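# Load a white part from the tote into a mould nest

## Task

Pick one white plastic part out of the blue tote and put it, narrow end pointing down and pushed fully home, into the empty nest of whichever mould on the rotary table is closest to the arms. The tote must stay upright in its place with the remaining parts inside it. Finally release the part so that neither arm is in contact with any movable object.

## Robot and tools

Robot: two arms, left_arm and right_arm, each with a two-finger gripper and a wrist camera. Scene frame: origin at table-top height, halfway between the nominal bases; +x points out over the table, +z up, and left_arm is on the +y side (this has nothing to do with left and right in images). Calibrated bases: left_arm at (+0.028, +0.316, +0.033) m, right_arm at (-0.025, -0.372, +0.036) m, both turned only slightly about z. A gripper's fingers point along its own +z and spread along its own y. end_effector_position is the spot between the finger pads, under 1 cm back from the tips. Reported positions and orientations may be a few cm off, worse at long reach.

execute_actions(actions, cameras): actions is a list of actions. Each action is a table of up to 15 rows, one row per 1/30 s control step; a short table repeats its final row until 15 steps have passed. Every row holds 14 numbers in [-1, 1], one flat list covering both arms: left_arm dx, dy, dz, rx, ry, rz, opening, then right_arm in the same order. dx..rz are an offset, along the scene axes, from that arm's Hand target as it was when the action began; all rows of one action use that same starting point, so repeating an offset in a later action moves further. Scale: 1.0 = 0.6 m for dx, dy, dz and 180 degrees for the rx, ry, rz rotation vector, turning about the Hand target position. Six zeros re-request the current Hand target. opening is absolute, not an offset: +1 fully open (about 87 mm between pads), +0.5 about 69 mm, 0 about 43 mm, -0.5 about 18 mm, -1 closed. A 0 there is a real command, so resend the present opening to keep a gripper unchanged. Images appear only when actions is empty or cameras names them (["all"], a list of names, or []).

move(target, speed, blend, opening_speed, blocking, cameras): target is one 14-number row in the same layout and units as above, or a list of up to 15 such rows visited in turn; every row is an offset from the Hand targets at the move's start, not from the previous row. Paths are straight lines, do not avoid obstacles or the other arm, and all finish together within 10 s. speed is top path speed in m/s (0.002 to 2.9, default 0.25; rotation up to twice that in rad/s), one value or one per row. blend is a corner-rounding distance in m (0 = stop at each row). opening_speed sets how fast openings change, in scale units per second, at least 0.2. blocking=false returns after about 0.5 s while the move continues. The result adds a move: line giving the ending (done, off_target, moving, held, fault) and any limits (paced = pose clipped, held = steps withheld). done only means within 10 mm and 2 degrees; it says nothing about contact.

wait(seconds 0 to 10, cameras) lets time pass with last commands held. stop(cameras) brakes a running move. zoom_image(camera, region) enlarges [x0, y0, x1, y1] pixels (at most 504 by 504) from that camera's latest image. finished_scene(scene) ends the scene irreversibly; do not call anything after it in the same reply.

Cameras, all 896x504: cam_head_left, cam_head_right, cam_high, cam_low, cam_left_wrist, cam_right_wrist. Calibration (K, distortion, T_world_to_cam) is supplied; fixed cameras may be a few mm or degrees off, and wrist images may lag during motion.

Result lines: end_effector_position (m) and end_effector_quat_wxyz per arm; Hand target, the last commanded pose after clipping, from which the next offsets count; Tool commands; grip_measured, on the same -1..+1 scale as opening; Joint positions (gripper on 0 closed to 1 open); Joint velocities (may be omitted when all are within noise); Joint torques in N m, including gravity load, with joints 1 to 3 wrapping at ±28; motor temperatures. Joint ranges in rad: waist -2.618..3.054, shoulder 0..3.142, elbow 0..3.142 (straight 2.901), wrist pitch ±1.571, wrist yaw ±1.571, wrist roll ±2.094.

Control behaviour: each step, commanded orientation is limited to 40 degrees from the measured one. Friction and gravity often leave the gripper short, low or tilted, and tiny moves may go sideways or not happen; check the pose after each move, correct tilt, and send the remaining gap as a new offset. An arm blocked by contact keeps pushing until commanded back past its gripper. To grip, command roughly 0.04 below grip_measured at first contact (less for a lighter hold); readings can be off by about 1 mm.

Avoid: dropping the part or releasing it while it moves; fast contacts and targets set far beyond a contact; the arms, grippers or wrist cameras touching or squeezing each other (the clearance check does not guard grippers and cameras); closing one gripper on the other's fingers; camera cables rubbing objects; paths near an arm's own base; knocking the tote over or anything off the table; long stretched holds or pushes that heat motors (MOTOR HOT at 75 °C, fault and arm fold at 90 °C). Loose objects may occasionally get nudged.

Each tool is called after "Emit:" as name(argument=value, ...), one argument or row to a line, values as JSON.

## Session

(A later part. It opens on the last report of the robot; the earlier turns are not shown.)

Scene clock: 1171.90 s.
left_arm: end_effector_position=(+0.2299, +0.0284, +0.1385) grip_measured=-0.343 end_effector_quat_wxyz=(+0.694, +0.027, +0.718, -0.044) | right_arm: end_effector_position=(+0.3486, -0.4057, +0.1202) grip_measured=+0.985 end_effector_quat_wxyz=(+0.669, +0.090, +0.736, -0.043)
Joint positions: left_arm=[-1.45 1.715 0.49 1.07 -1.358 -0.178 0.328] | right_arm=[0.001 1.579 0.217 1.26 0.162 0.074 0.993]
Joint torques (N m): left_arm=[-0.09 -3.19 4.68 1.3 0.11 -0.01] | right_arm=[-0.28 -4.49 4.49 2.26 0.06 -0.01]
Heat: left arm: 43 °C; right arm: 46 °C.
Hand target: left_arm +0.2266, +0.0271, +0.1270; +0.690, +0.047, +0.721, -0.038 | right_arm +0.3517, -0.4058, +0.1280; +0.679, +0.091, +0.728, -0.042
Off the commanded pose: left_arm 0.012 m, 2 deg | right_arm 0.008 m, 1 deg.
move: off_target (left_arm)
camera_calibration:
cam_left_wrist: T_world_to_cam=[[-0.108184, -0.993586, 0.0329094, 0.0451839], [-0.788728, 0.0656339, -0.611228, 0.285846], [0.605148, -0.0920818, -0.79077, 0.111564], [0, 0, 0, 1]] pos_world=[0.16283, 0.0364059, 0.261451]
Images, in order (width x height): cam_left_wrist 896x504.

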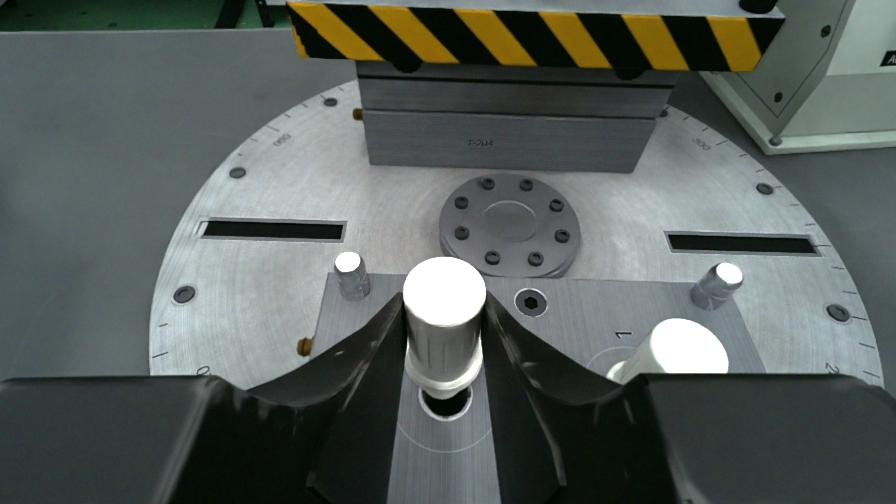

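Emit:
move(
  target=[0,0,0,0.0045,-0.0006,0,-0.45,0,0,0,0,0,0,1],
  speed=0.02,
  cameras=["cam_left_wrist"],
)

Emit:
zoom_image(
  camera="cam_left_wrist",
  region=[390, 320, 510, 440],
)

Scene clock: 1179.03 s.
left_arm: end_effector_position=(+0.2299, +0.0287, +0.1386) grip_measured=-0.343 end_effector_quat_wxyz=(+0.694, +0.029, +0.718, -0.042) | right_arm: end_effector_position=(+0.3486, -0.4057, +0.1202) grip_measured=+0.985 end_effector_quat_wxyz=(+0.669, +0.090, +0.736, -0.043)
Joint positions: left_arm=[-1.45 1.715 0.49 1.07 -1.358 -0.171 0.328] | right_arm=[0.001 1.579 0.217 1.26 0.162 0.074 0.993]
Joint torques (N m): left_arm=[-0.12 -3.03 4.92 1.31 0.1 0.04] | right_arm=[-0.27 -4.44 4.59 2.23 0.05 0]
Heat: left arm: 43 °C; right arm: 46 °C.
Hand target: left_arm +0.2266, +0.0271, +0.1270; +0.691, +0.052, +0.720, -0.033 | right_arm +0.3517, -0.4058, +0.1280; +0.679, +0.091, +0.728, -0.042
Off the commanded pose: left_arm 0.012 m, 3 deg | right_arm 0.008 m, 1 deg.
move: off_target (left_arm)
camera_calibration:
cam_left_wrist: T_world_to_cam=[[-0.108375, -0.993748, 0.0268363, 0.0463318], [-0.788294, 0.069459, -0.611366, 0.285767], [0.605679, -0.0874117, -0.790893, 0.111374], [0, 0, 0, 1]] pos_world=[0.162833, 0.0359284, 0.26155]
Images, in order (width x height): cam_left_wrist 896x504.

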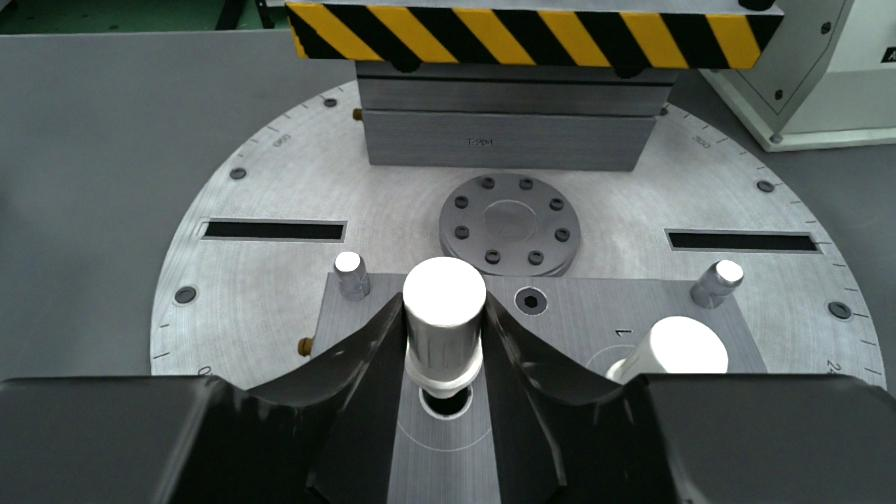

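Scaled by 4.200 from the camera's 896x504 image, which has a finer 1280x720 frame.

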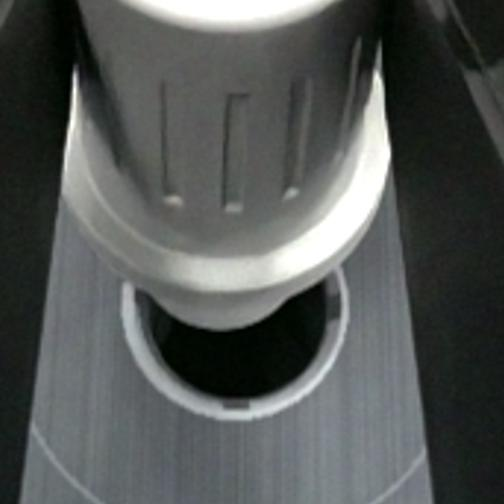

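Emit:
move(
  target=[0,0,-0.004,0,0,0,-0.45,0,0,0,0,0,0,1],
  speed=0.02,
  cameras=["cam_left_wrist"],
)

Emit:
zoom_image(
  camera="cam_left_wrist",
  region=[390, 320, 510, 440],
)

Scene clock: 1188.07 s.
left_arm: end_effector_position=(+0.2302, +0.0285, +0.1382) grip_measured=-0.343 end_effector_quat_wxyz=(+0.695, +0.027, +0.717, -0.042) | right_arm: end_effector_position=(+0.3486, -0.4057, +0.1202) grip_measured=+0.985 end_effector_quat_wxyz=(+0.669, +0.090, +0.736, -0.043)
Joint positions: left_arm=[-1.45 1.725 0.49 1.093 -1.362 -0.162 0.328] | right_arm=[0.001 1.579 0.217 1.26 0.162 0.074 0.993]
Joint torques (N m): left_arm=[-0.12 -2.97 4.57 1.22 0.16 -0.04] | right_arm=[-0.36 -4.36 4.62 2.27 0.07 0.01]
Heat: left arm: 43 °C; right arm: 46 °C.
Hand target: left_arm +0.2266, +0.0271, +0.1245; +0.691, +0.052, +0.720, -0.033 | right_arm +0.3517, -0.4058, +0.1280; +0.679, +0.091, +0.728, -0.042
Off the commanded pose: left_arm 0.014 m, 3 deg | right_arm 0.008 m, 1 deg.
move: off_target (left_arm)
camera_calibration:
cam_left_wrist: T_world_to_cam=[[-0.104594, -0.994067, 0.0298385, 0.0449443], [-0.786774, 0.0643563, -0.613877, 0.285854], [0.608315, -0.087684, -0.788837, 0.110069], [0, 0, 0, 1]] pos_world=[0.162647, 0.0359325, 0.260965]
Images, in order (width x height): cam_left_wrist 896x504.

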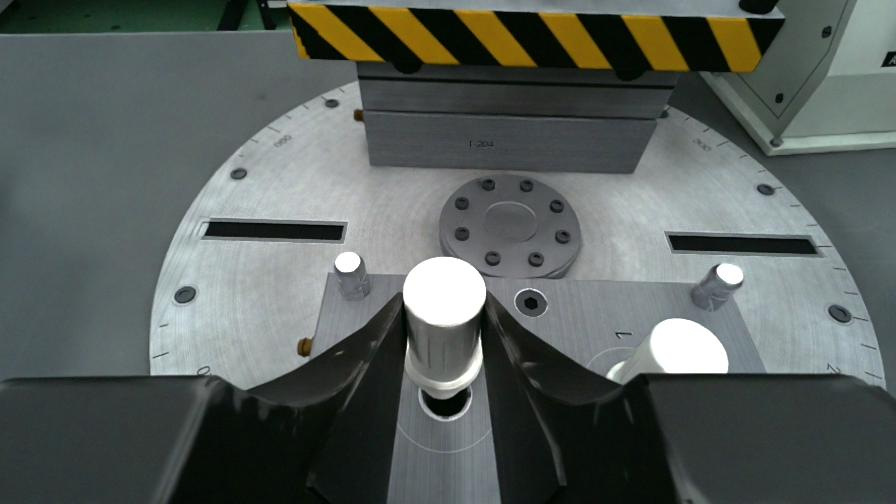

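Scaled by 4.200 from the camera's 896x504 image, which has a finer 1280x720 frame.

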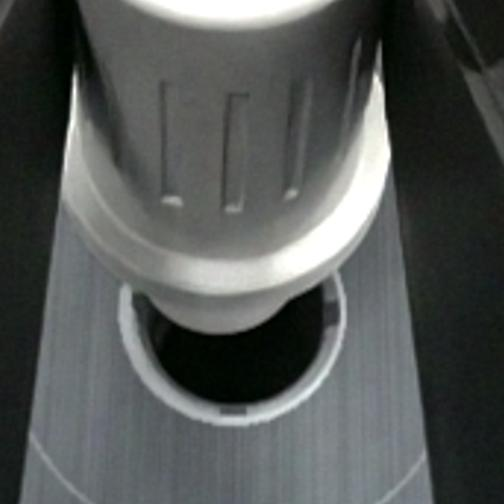

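Emit:
move(
  target=[0,0,-0.0083,0.006,-0.0008,0,-0.45,0,0,0,0,0,0,1],
  speed=0.02,
  cameras=["cam_left_wrist"],
)

Emit:
zoom_image(
  camera="cam_left_wrist",
  region=[390, 320, 510, 440],
)

Scene clock: 1233.73 s.
left_arm: end_effector_position=(+0.2299, +0.0283, +0.1379) grip_measured=-0.343 end_effector_quat_wxyz=(+0.698, +0.024, +0.715, -0.041) | right_arm: end_effector_position=(+0.3486, -0.4057, +0.1202) grip_measured=+0.985 end_effector_quat_wxyz=(+0.669, +0.090, +0.736, -0.043)
Joint positions: left_arm=[-1.453 1.744 0.49 1.137 -1.372 -0.138 0.328] | right_arm=[0.001 1.579 0.217 1.26 0.162 0.074 0.993]
Joint torques (N m): left_arm=[-0.01 -2.59 4.19 1.06 0.25 -0.11] | right_arm=[-0.31 -4.44 4.59 2.26 0.05 0]
Heat: left arm: 42 °C; right arm: 46 °C.
Hand target: left_arm +0.2265, +0.0271, +0.1195; +0.691, +0.059, +0.720, -0.026 | right_arm +0.3517, -0.4058, +0.1280; +0.679, +0.091, +0.728, -0.042
Off the commanded pose: left_arm 0.019 m, 4 deg | right_arm 0.008 m, 1 deg.
move: off_target (left_arm)
camera_calibration:
cam_left_wrist: T_world_to_cam=[[-0.0990494, -0.994612, 0.0305956, 0.0433044], [-0.78331, 0.0589707, -0.618828, 0.285487], [0.613689, -0.0852604, -0.784931, 0.108099], [0, 0, 0, 1]] pos_world=[0.161575, 0.0354523, 0.260193]
Images, in order (width x height): cam_left_wrist 896x504.

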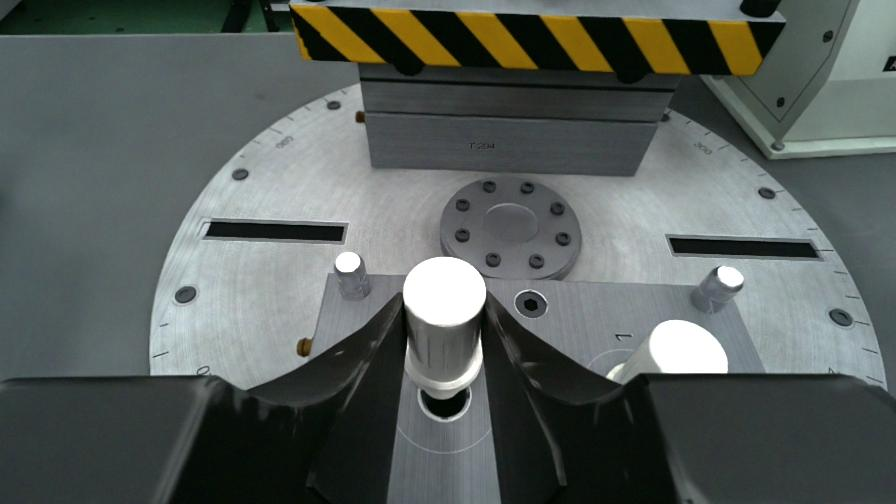

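Scaled by 4.200 from the camera's 896x504 image, which has a finer 1280x720 frame.

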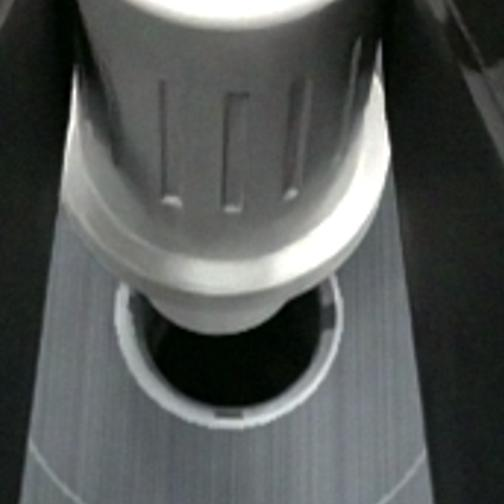

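Emit:
move(
  target=[0,0,-0.01,0,0,0,-0.45,0,0,0,0,0,0,1],
  speed=0.02,
  cameras=["cam_left_wrist"],
)

Emit:
zoom_image(
  camera="cam_left_wrist",
  region=[390, 320, 510, 440],
)

Scene clock: 1278.37 s.
left_arm: end_effector_position=(+0.2304, +0.0287, +0.1375) grip_measured=-0.343 end_effector_quat_wxyz=(+0.700, +0.013, +0.713, -0.042) | right_arm: end_effector_position=(+0.3486, -0.4057, +0.1202) grip_measured=+0.985 end_effector_quat_wxyz=(+0.669, +0.090, +0.736, -0.043)
Joint positions: left_arm=[-1.453 1.764 0.49 1.185 -1.385 -0.129 0.328] | right_arm=[0.001 1.579 0.217 1.26 0.162 0.074 0.993]
Joint torques (N m): left_arm=[-0.02 -2 3.37 0.89 0.41 -0.2] | right_arm=[-0.31 -4.4 4.57 2.23 0.07 -0.02]
Heat: left arm: 41 °C; right arm: 46 °C.
Hand target: left_arm +0.2265, +0.0271, +0.1136; +0.691, +0.059, +0.720, -0.026 | right_arm +0.3517, -0.4058, +0.1280; +0.679, +0.091, +0.728, -0.042
Off the commanded pose: left_arm 0.024 m, 6 deg | right_arm 0.008 m, 1 deg.
move: off_target (left_arm)
camera_calibration:
cam_left_wrist: T_world_to_cam=[[-0.0858548, -0.995132, 0.0483912, 0.0383686], [-0.780845, 0.0370417, -0.623625, 0.286376], [0.618797, -0.0913273, -0.780224, 0.10586], [0, 0, 0, 1]] pos_world=[0.161404, 0.0372418, 0.259329]
Images, in order (width x height): cam_left_wrist 896x504.

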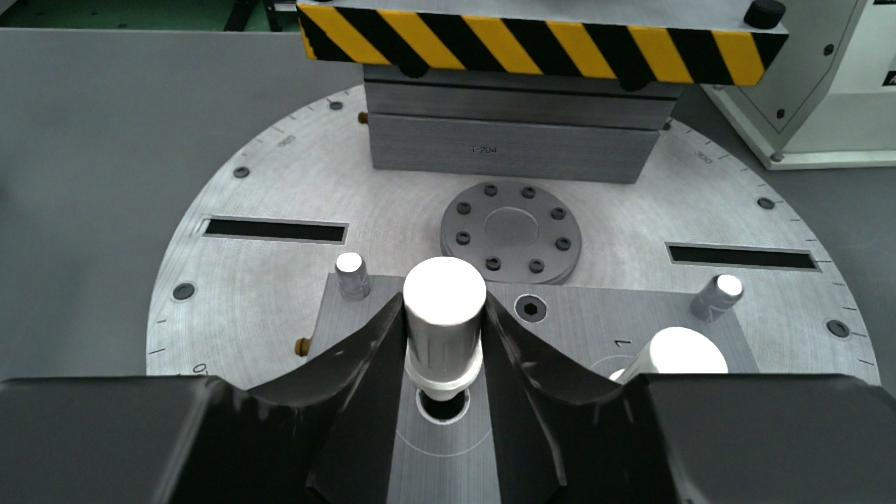

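Scaled by 4.200 from the camera's 896x504 image, which has a finer 1280x720 frame.

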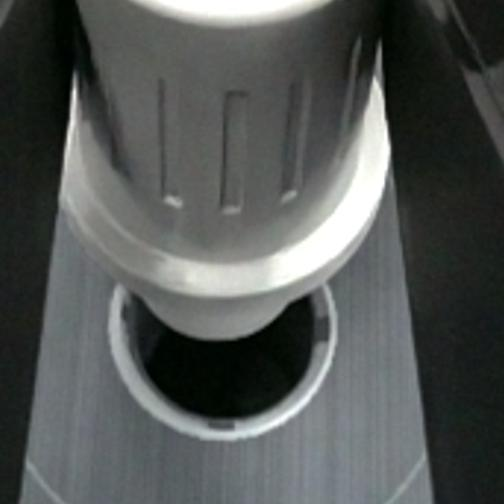

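Emit:
wait(
  seconds=0,
  cameras=["all"],
)

Scene clock: 1321.23 s.
left_arm: end_effector_position=(+0.2304, +0.0287, +0.1375) grip_measured=-0.343 end_effector_quat_wxyz=(+0.700, +0.013, +0.713, -0.042) | right_arm: end_effector_position=(+0.3486, -0.4057, +0.1202) grip_measured=+0.985 end_effector_quat_wxyz=(+0.669, +0.090, +0.736, -0.043)
Joint positions: left_arm=[-1.453 1.764 0.49 1.185 -1.385 -0.129 0.328] | right_arm=[0.001 1.579 0.217 1.26 0.162 0.074 0.993]
Joint torques (N m): left_arm=[-0.05 -2 3.34 0.89 0.41 -0.18] | right_arm=[-0.24 -4.41 4.6 2.23 0.07 0.01]
Heat: left arm: 41 °C; right arm: 46 °C.
Hand target: left_arm +0.2265, +0.0271, +0.1136; +0.691, +0.059, +0.720, -0.026 | right_arm +0.3517, -0.4058, +0.1280; +0.679, +0.091, +0.728, -0.042
Tool commands: left_gripper/opening=-0.45 right_gripper/opening=+1.0
Off the commanded pose: left_arm 0.024 m, 6 deg | right_arm 0.008 m, 1 deg.
camera_calibration:
cam_left_wrist: T_world_to_cam=[[-0.0858548, -0.995132, 0.0483912, 0.0383686], [-0.780845, 0.0370417, -0.623625, 0.286376], [0.618797, -0.0913273, -0.780224, 0.10586], [0, 0, 0, 1]] pos_world=[0.161404, 0.0372418, 0.259329]
cam_right_wrist: T_world_to_cam=[[-0.203582, -0.97783, -0.0490167, -0.323872], [-0.790327, 0.193682, -0.581266, 0.449323], [0.577873, -0.079596, -0.812236, 0.00913891], [0, 0, 0, 1]] pos_world=[0.283896, -0.402991, 0.252724]

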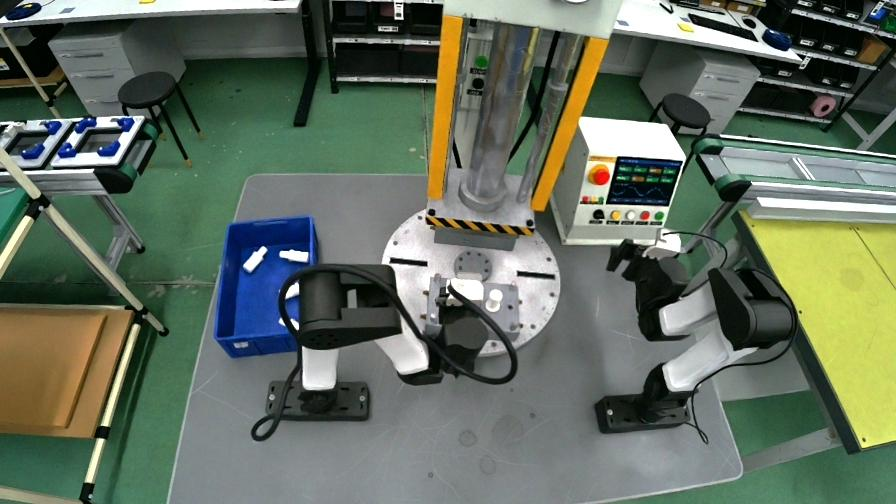

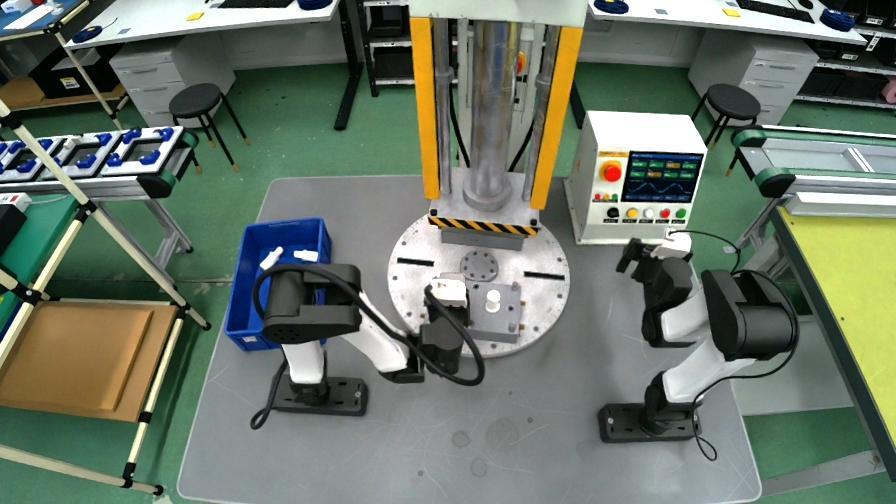

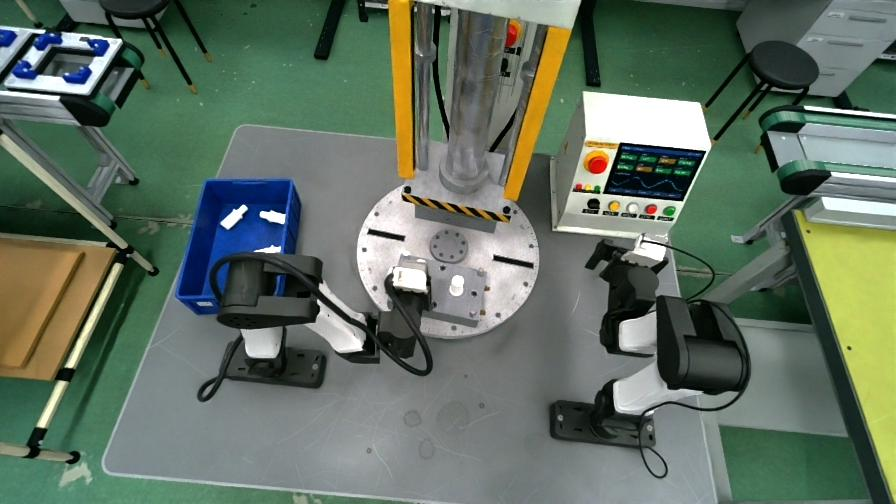

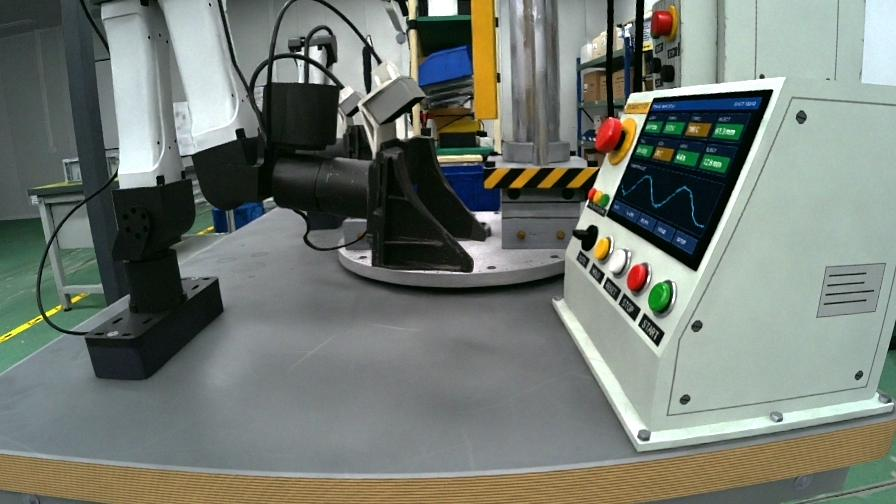

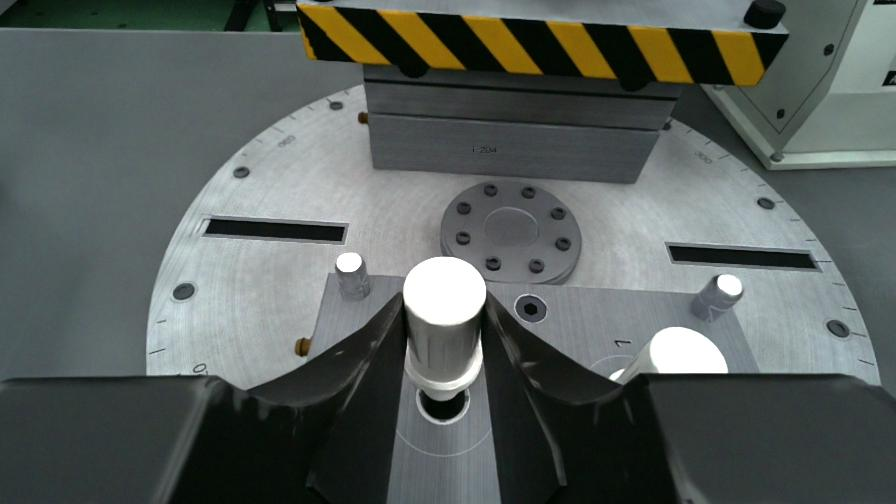

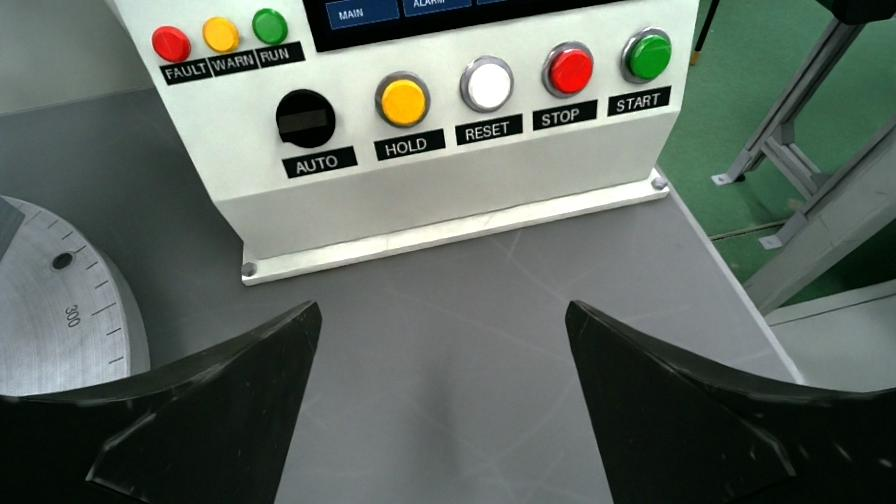

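Emit:
move(
  target=[-0.0033,0,0.0607,-0.009,0.0012,0,-0.45,0,0,0,0,0,0,1],
  speed=0.03,
  cameras=["cam_left_wrist"],
)

Emit:
zoom_image(
  camera="cam_left_wrist",
  region=[390, 320, 510, 440],
)

Scene clock: 1397.33 s.
left_arm: end_effector_position=(+0.2269, +0.0364, +0.1396) grip_measured=-0.343 end_effector_quat_wxyz=(+0.691, +0.059, +0.721, -0.011) | right_arm: end_effector_position=(+0.3486, -0.4057, +0.1202) grip_measured=+0.985 end_effector_quat_wxyz=(+0.669, +0.090, +0.736, -0.043)
Joint positions: left_arm=[-1.459 1.666 0.49 0.947 -1.368 -0.158 0.328] | right_arm=[0.001 1.579 0.217 1.26 0.162 0.074 0.993]
Joint torques (N m): left_arm=[0.05 -7.04 7.62 1.26 0.09 -0.16] | right_arm=[-0.38 -4.52 4.56 2.25 0.07 0.01]
Motor temperatures (°C): left_arm=[29 32 40 32 27 29 30] | right_arm=[29 37 37 46 27 28 31]
Heat: left arm: 40 °C; right arm: 46 °C.
Hand target: left_arm +0.2246, +0.0271, +0.1500; +0.691, +0.049, +0.721, -0.036 | right_arm +0.3517, -0.4058, +0.1280; +0.679, +0.091, +0.728, -0.042
Off the commanded pose: left_arm 0.014 m, 3 deg | right_arm 0.008 m, 1 deg.
move: off_target (left_arm)
camera_calibration:
cam_left_wrist: T_world_to_cam=[[-0.108456, -0.992339, -0.0591665, 0.0655616], [-0.791032, 0.122195, -0.599447, 0.280439], [0.602084, -0.0182107, -0.798225, 0.113991], [0, 0, 0, 1]] pos_world=[0.160315, 0.0328669, 0.262978]
Images, in order (width x height): cam_left_wrist 896x504.

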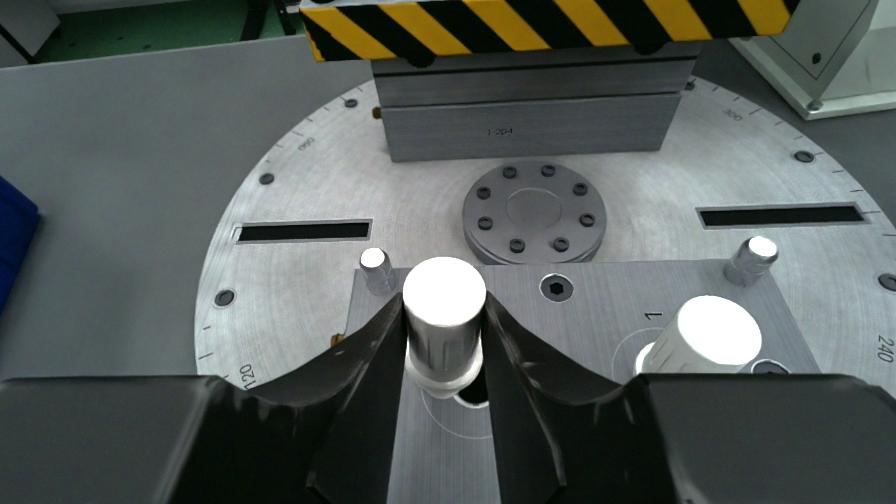

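Scaled by 4.200 from the camera's 896x504 image, which has a finer 1280x720 frame.

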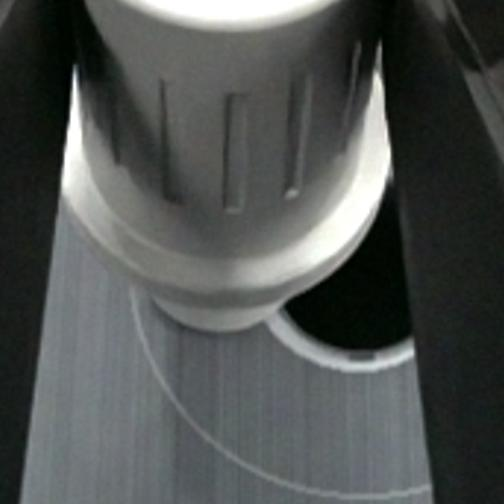

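Emit:
move(
  target=[0,0,0.1,0,0,0,-0.45,0,0,0.267,0,0,0,1],
  speed=0.06,
  cameras=["cam_left_wrist","cam_low","cam_high"],
)

Emit:
zoom_image(
  camera="cam_low",
  region=[360, 110, 480, 230],
)

Scene clock: 1435.33 s.
left_arm: end_effector_position=(+0.2268, +0.0356, +0.1955) grip_measured=-0.343 end_effector_quat_wxyz=(+0.689, +0.065, +0.722, -0.007) | right_arm: end_effector_position=(+0.3508, -0.4057, +0.2693) grip_measured=+0.985 end_effector_quat_wxyz=(+0.664, +0.090, +0.741, -0.044)
Joint positions: left_arm=[-1.459 1.455 0.604 0.605 -1.366 -0.161 0.328] | right_arm=[0.001 1.036 0.645 0.277 0.162 0.074 0.993]
Joint torques (N m): left_arm=[0.05 -6.49 9.84 1.35 0.06 -0.17] | right_arm=[-0.35 -3.62 9.65 2.05 0.05 0]
Heat: left arm: 42 °C; right arm: 46 °C.
Hand target: left_arm +0.2246, +0.0271, +0.2101; +0.691, +0.049, +0.721, -0.037 | right_arm +0.3516, -0.4058, +0.2883; +0.679, +0.091, +0.728, -0.042
Off the commanded pose: left_arm 0.017 m, 4 deg | right_arm 0.019 m, 2 deg.
move: off_target (left_arm, right_arm)
camera_calibration:
cam_left_wrist: T_world_to_cam=[[-0.110222, -0.991235, -0.0728262, 0.0711858], [-0.792321, 0.131868, -0.595683, 0.313286], [0.600065, -0.00795559, -0.799911, 0.15909], [0, 0, 0, 1]] pos_world=[0.160605, 0.0305151, 0.319061]
Images, in order (width x height): cam_high 896x504, cam_low 896x504, cam_left_wrist 896x504.

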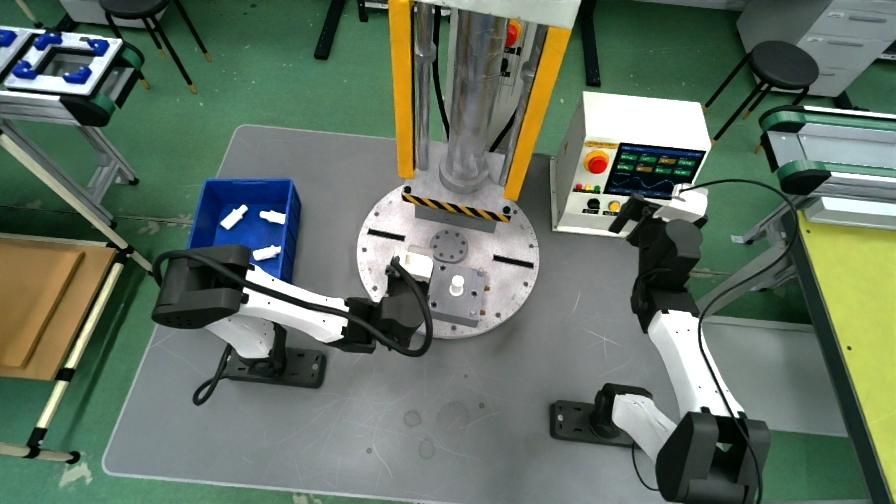

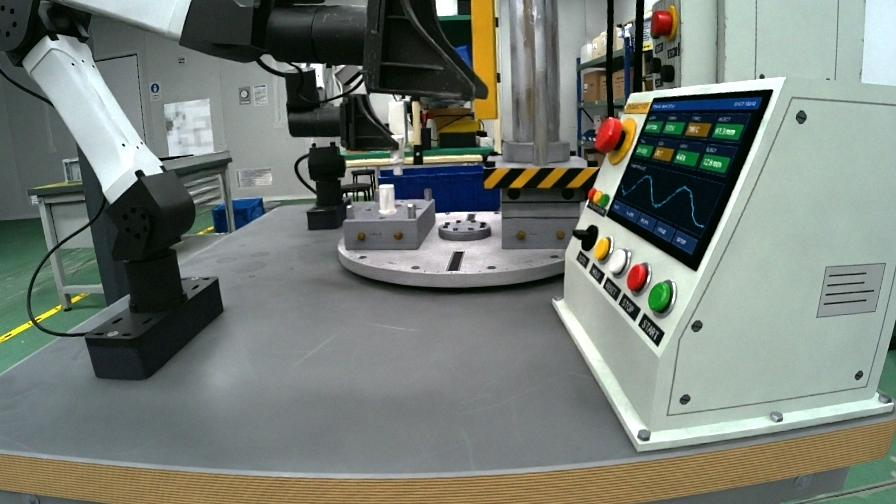

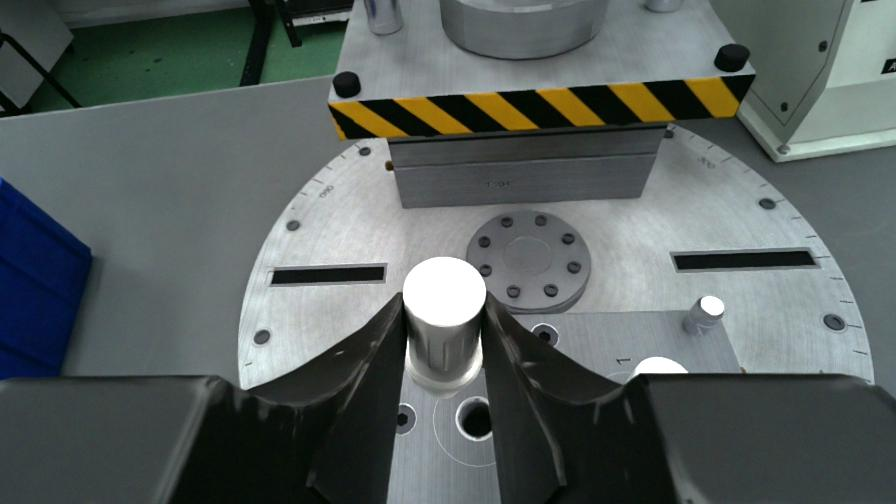

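Scaled by 4.200 from the camera's 896x504 image, which has a finer 1280x720 frame.

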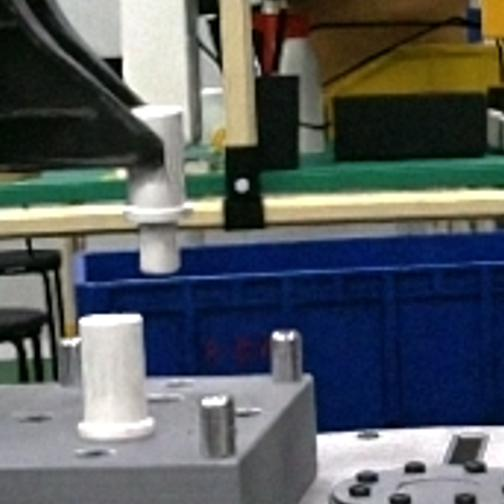

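Emit:
zoom_image(
  camera="cam_low",
  region=[375, 130, 435, 220],
)

Scaled by 5.600 from the camera's 896x504 image, which has a finer 1280x720 frame.

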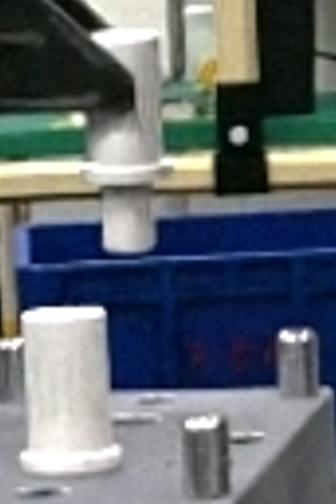

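Emit:
zoom_image(
  camera="cam_low",
  region=[380, 132, 420, 180],
)

Emit:
zoom_image(
  camera="cam_low",
  region=[370, 176, 410, 224],
)

Scaled by 10.500 from the camera's 896x504 image, which has a finer 1280x720 frame.

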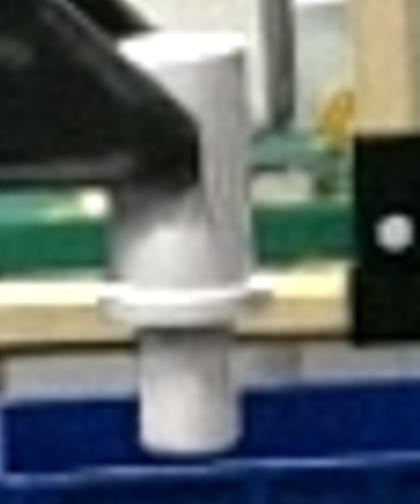

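Scaled by 10.500 from the camera's 896x504 image, which has a finer 1280x720 frame.

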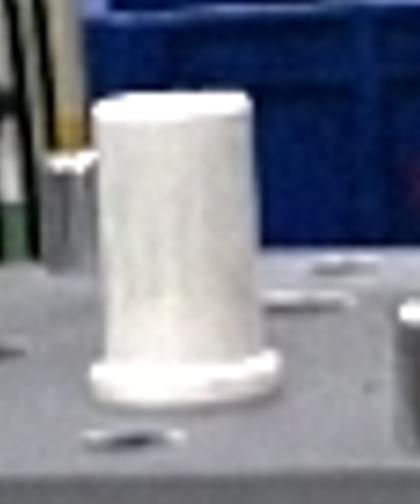

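Emit:
move(
  target=[
    [-0.0035,0.0015,0.0833,-0.0027,-0.008,0,-0.45,0,0,0,0,0,0,1],
    [-0.0035,0.0015,-0.075,-0.0027,-0.008,0,-0.45,0,0,0,0,0,0,1],
  ],
  speed=[0.08,0.05],
  cameras=["cam_left_wrist","cam_low"],
)

Emit:
zoom_image(
  camera="cam_low",
  region=[375, 140, 435, 215],
)

Emit:
zoom_image(
  camera="cam_left_wrist",
  region=[390, 320, 510, 440],
)

Scene clock: 1546.13 s.
left_arm: end_effector_position=(+0.2249, +0.0281, +0.1698) grip_measured=-0.343 end_effector_quat_wxyz=(+0.699, +0.043, +0.713, -0.039) | right_arm: end_effector_position=(+0.3508, -0.4057, +0.2692) grip_measured=+0.985 end_effector_quat_wxyz=(+0.664, +0.090, +0.741, -0.044)
Joint positions: left_arm=[-1.47 1.597 0.519 0.976 -1.366 -0.096 0.328] | right_arm=[0.001 1.036 0.645 0.277 0.162 0.074 0.993]
Joint torques (N m): left_arm=[0.02 -3.77 5.19 1.6 -0.01 0.05] | right_arm=[-0.28 -3.74 9.59 2.06 0.1 0.01]
Motor temperatures (°C): left_arm=[29 37 46 33 27 29 31] | right_arm=[29 37 51 43 27 28 31]
Heat: left arm: 46 °C; right arm: 51 °C.
Hand target: left_arm +0.2225, +0.0281, +0.1649; +0.700, +0.047, +0.712, -0.039 | right_arm +0.3517, -0.4058, +0.2883; +0.679, +0.091, +0.727, -0.042
Off the commanded pose: left_arm 0.005 m, 0 deg | right_arm 0.019 m, 2 deg.
move: off_target (right_arm)
camera_calibration:
cam_left_wrist: T_world_to_cam=[[-0.122811, -0.992428, 0.00222095, 0.0517209], [-0.778342, 0.0949297, -0.620622, 0.299461], [0.615712, -0.0779481, -0.784106, 0.135386], [0, 0, 0, 1]] pos_world=[0.156076, 0.0334545, 0.291894]
Images, in order (width x height): cam_low 896x504, cam_left_wrist 896x504.

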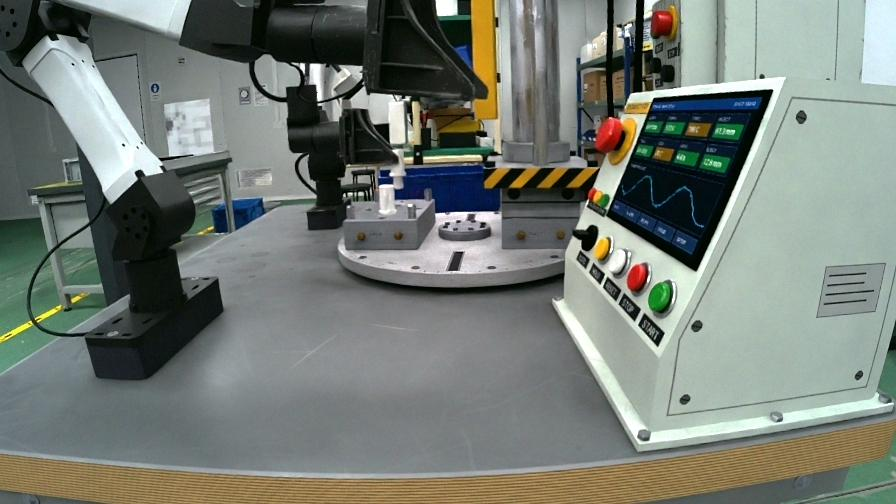

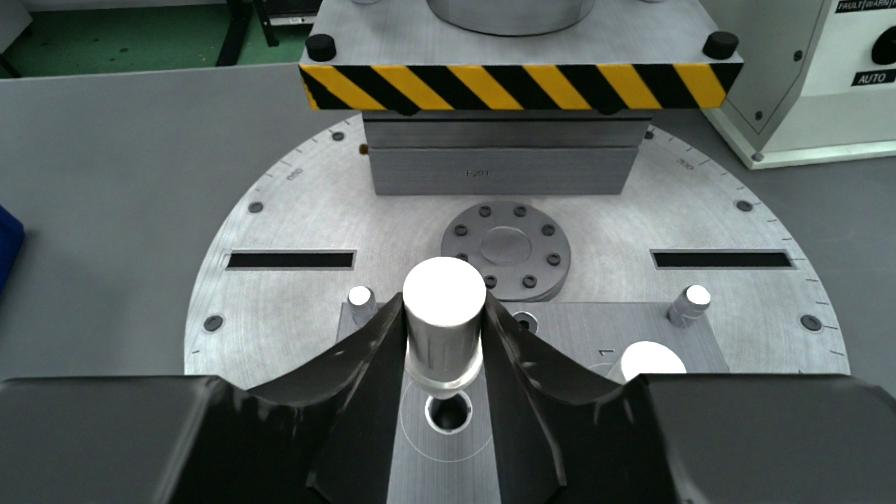

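Scaled by 6.720 from the camera's 896x504 image, which has a finer 1280x720 frame.

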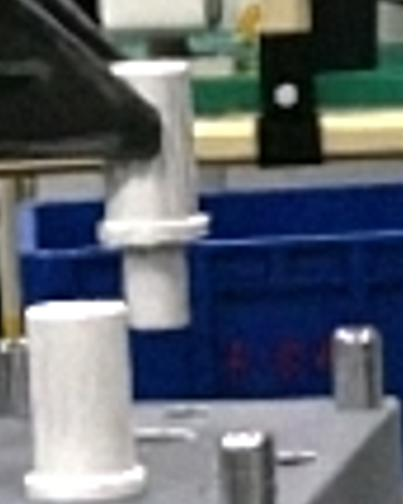

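Scaled by 4.200 from the camera's 896x504 image, which has a finer 1280x720 frame.

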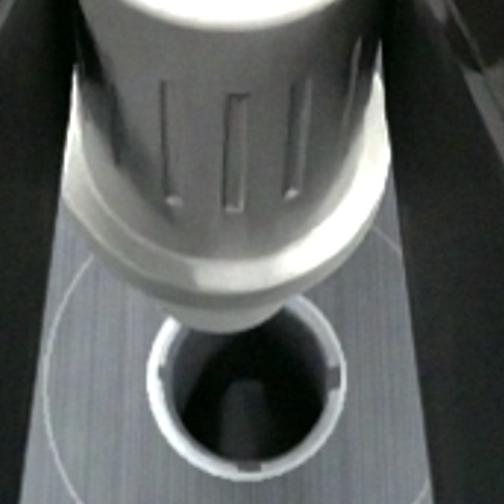

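Emit:
move(
  target=[-0.0048,-0.0052,-0.0432,0.0015,-0.0024,0,-0.45,0,0,0,0,0,0,1],
  speed=0.03,
  cameras=["cam_left_wrist","cam_low"],
)

Emit:
zoom_image(
  camera="cam_low",
  region=[375, 140, 435, 215],
)

Emit:
zoom_image(
  camera="cam_left_wrist",
  region=[390, 320, 510, 440],
)

Scene clock: 1576.57 s.
left_arm: end_effector_position=(+0.2219, +0.0238, +0.1421) grip_measured=-0.343 end_effector_quat_wxyz=(+0.699, +0.052, +0.712, -0.035) | right_arm: end_effector_position=(+0.3508, -0.4057, +0.2692) grip_measured=+0.985 end_effector_quat_wxyz=(+0.664, +0.090, +0.741, -0.044)
Joint positions: left_arm=[-1.482 1.731 0.495 1.132 -1.37 -0.078 0.328] | right_arm=[0.001 1.036 0.645 0.277 0.162 0.074 0.993]
Joint torques (N m): left_arm=[0.01 -4.11 4.42 1.73 -0.1 0.04] | right_arm=[-0.34 -3.73 9.69 2.09 0.07 0.03]
Heat: left arm: 44 °C; right arm: 52 °C.
Hand target: left_arm +0.2196, +0.0249, +0.1391; +0.702, +0.048, +0.709, -0.037 | right_arm +0.3517, -0.4058, +0.2883; +0.679, +0.091, +0.727, -0.042
Off the commanded pose: left_arm 0.004 m, 1 deg | right_arm 0.019 m, 2 deg.
move: off_target (right_arm)
camera_calibration:
cam_left_wrist: T_world_to_cam=[[-0.130386, -0.991318, -0.0169743, 0.0515736], [-0.775999, 0.112692, -0.620586, 0.279501], [0.61711, -0.0677436, -0.783955, 0.114626], [0, 0, 0, 1]] pos_world=[0.15288, 0.0273935, 0.264191]
Images, in order (width x height): cam_low 896x504, cam_left_wrist 896x504.

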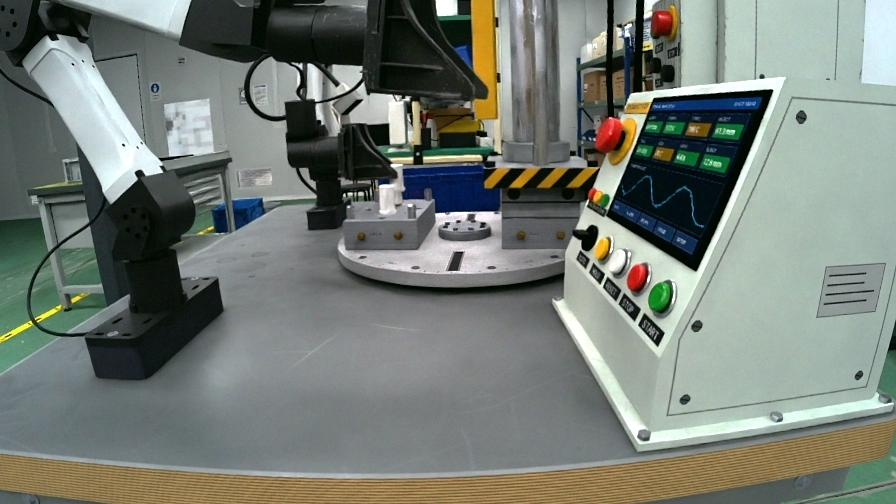

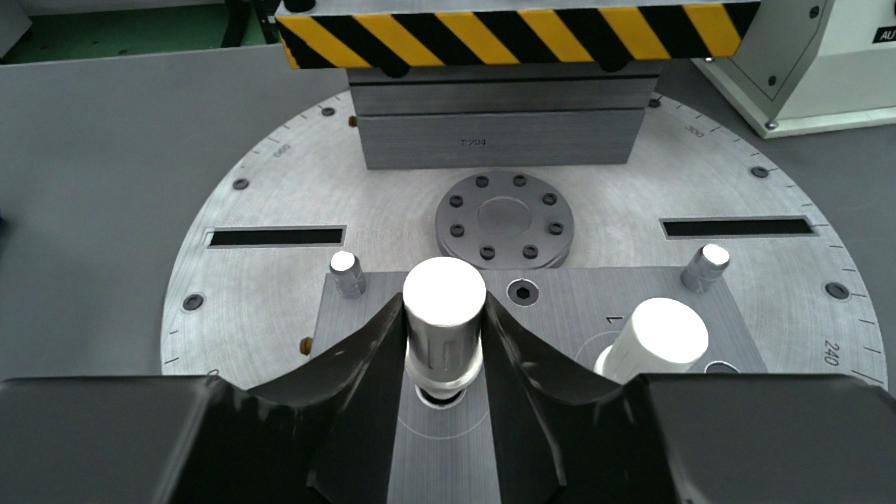

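Scaled by 6.720 from the camera's 896x504 image, which has a finer 1280x720 frame.

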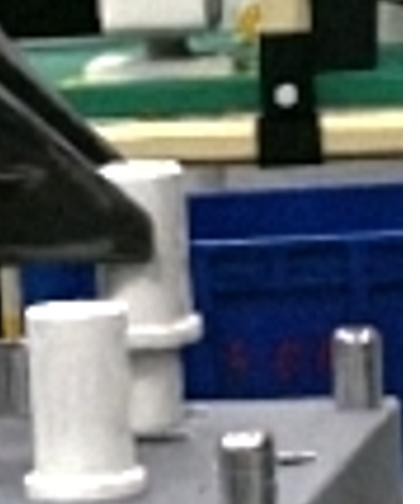

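Scaled by 4.200 from the camera's 896x504 image, which has a finer 1280x720 frame.

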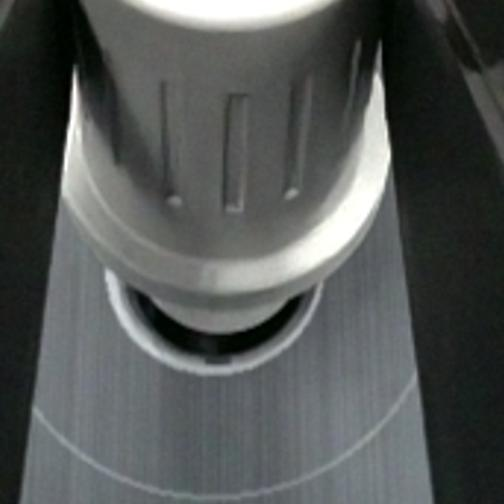

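Emit:
zoom_image(
  camera="cam_low",
  region=[378, 180, 418, 220],
)

Scaled by 12.600 from the camera's 896x504 image, which has a finer 1280x720 frame.

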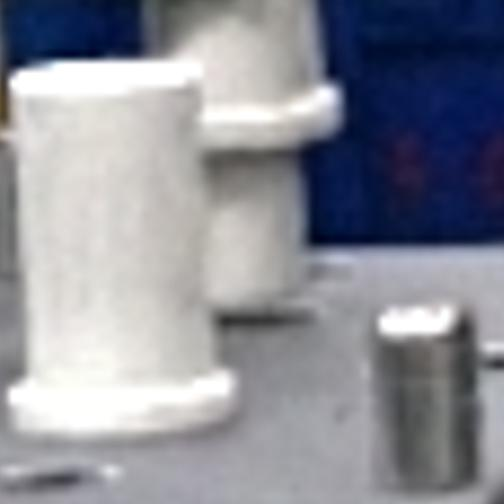

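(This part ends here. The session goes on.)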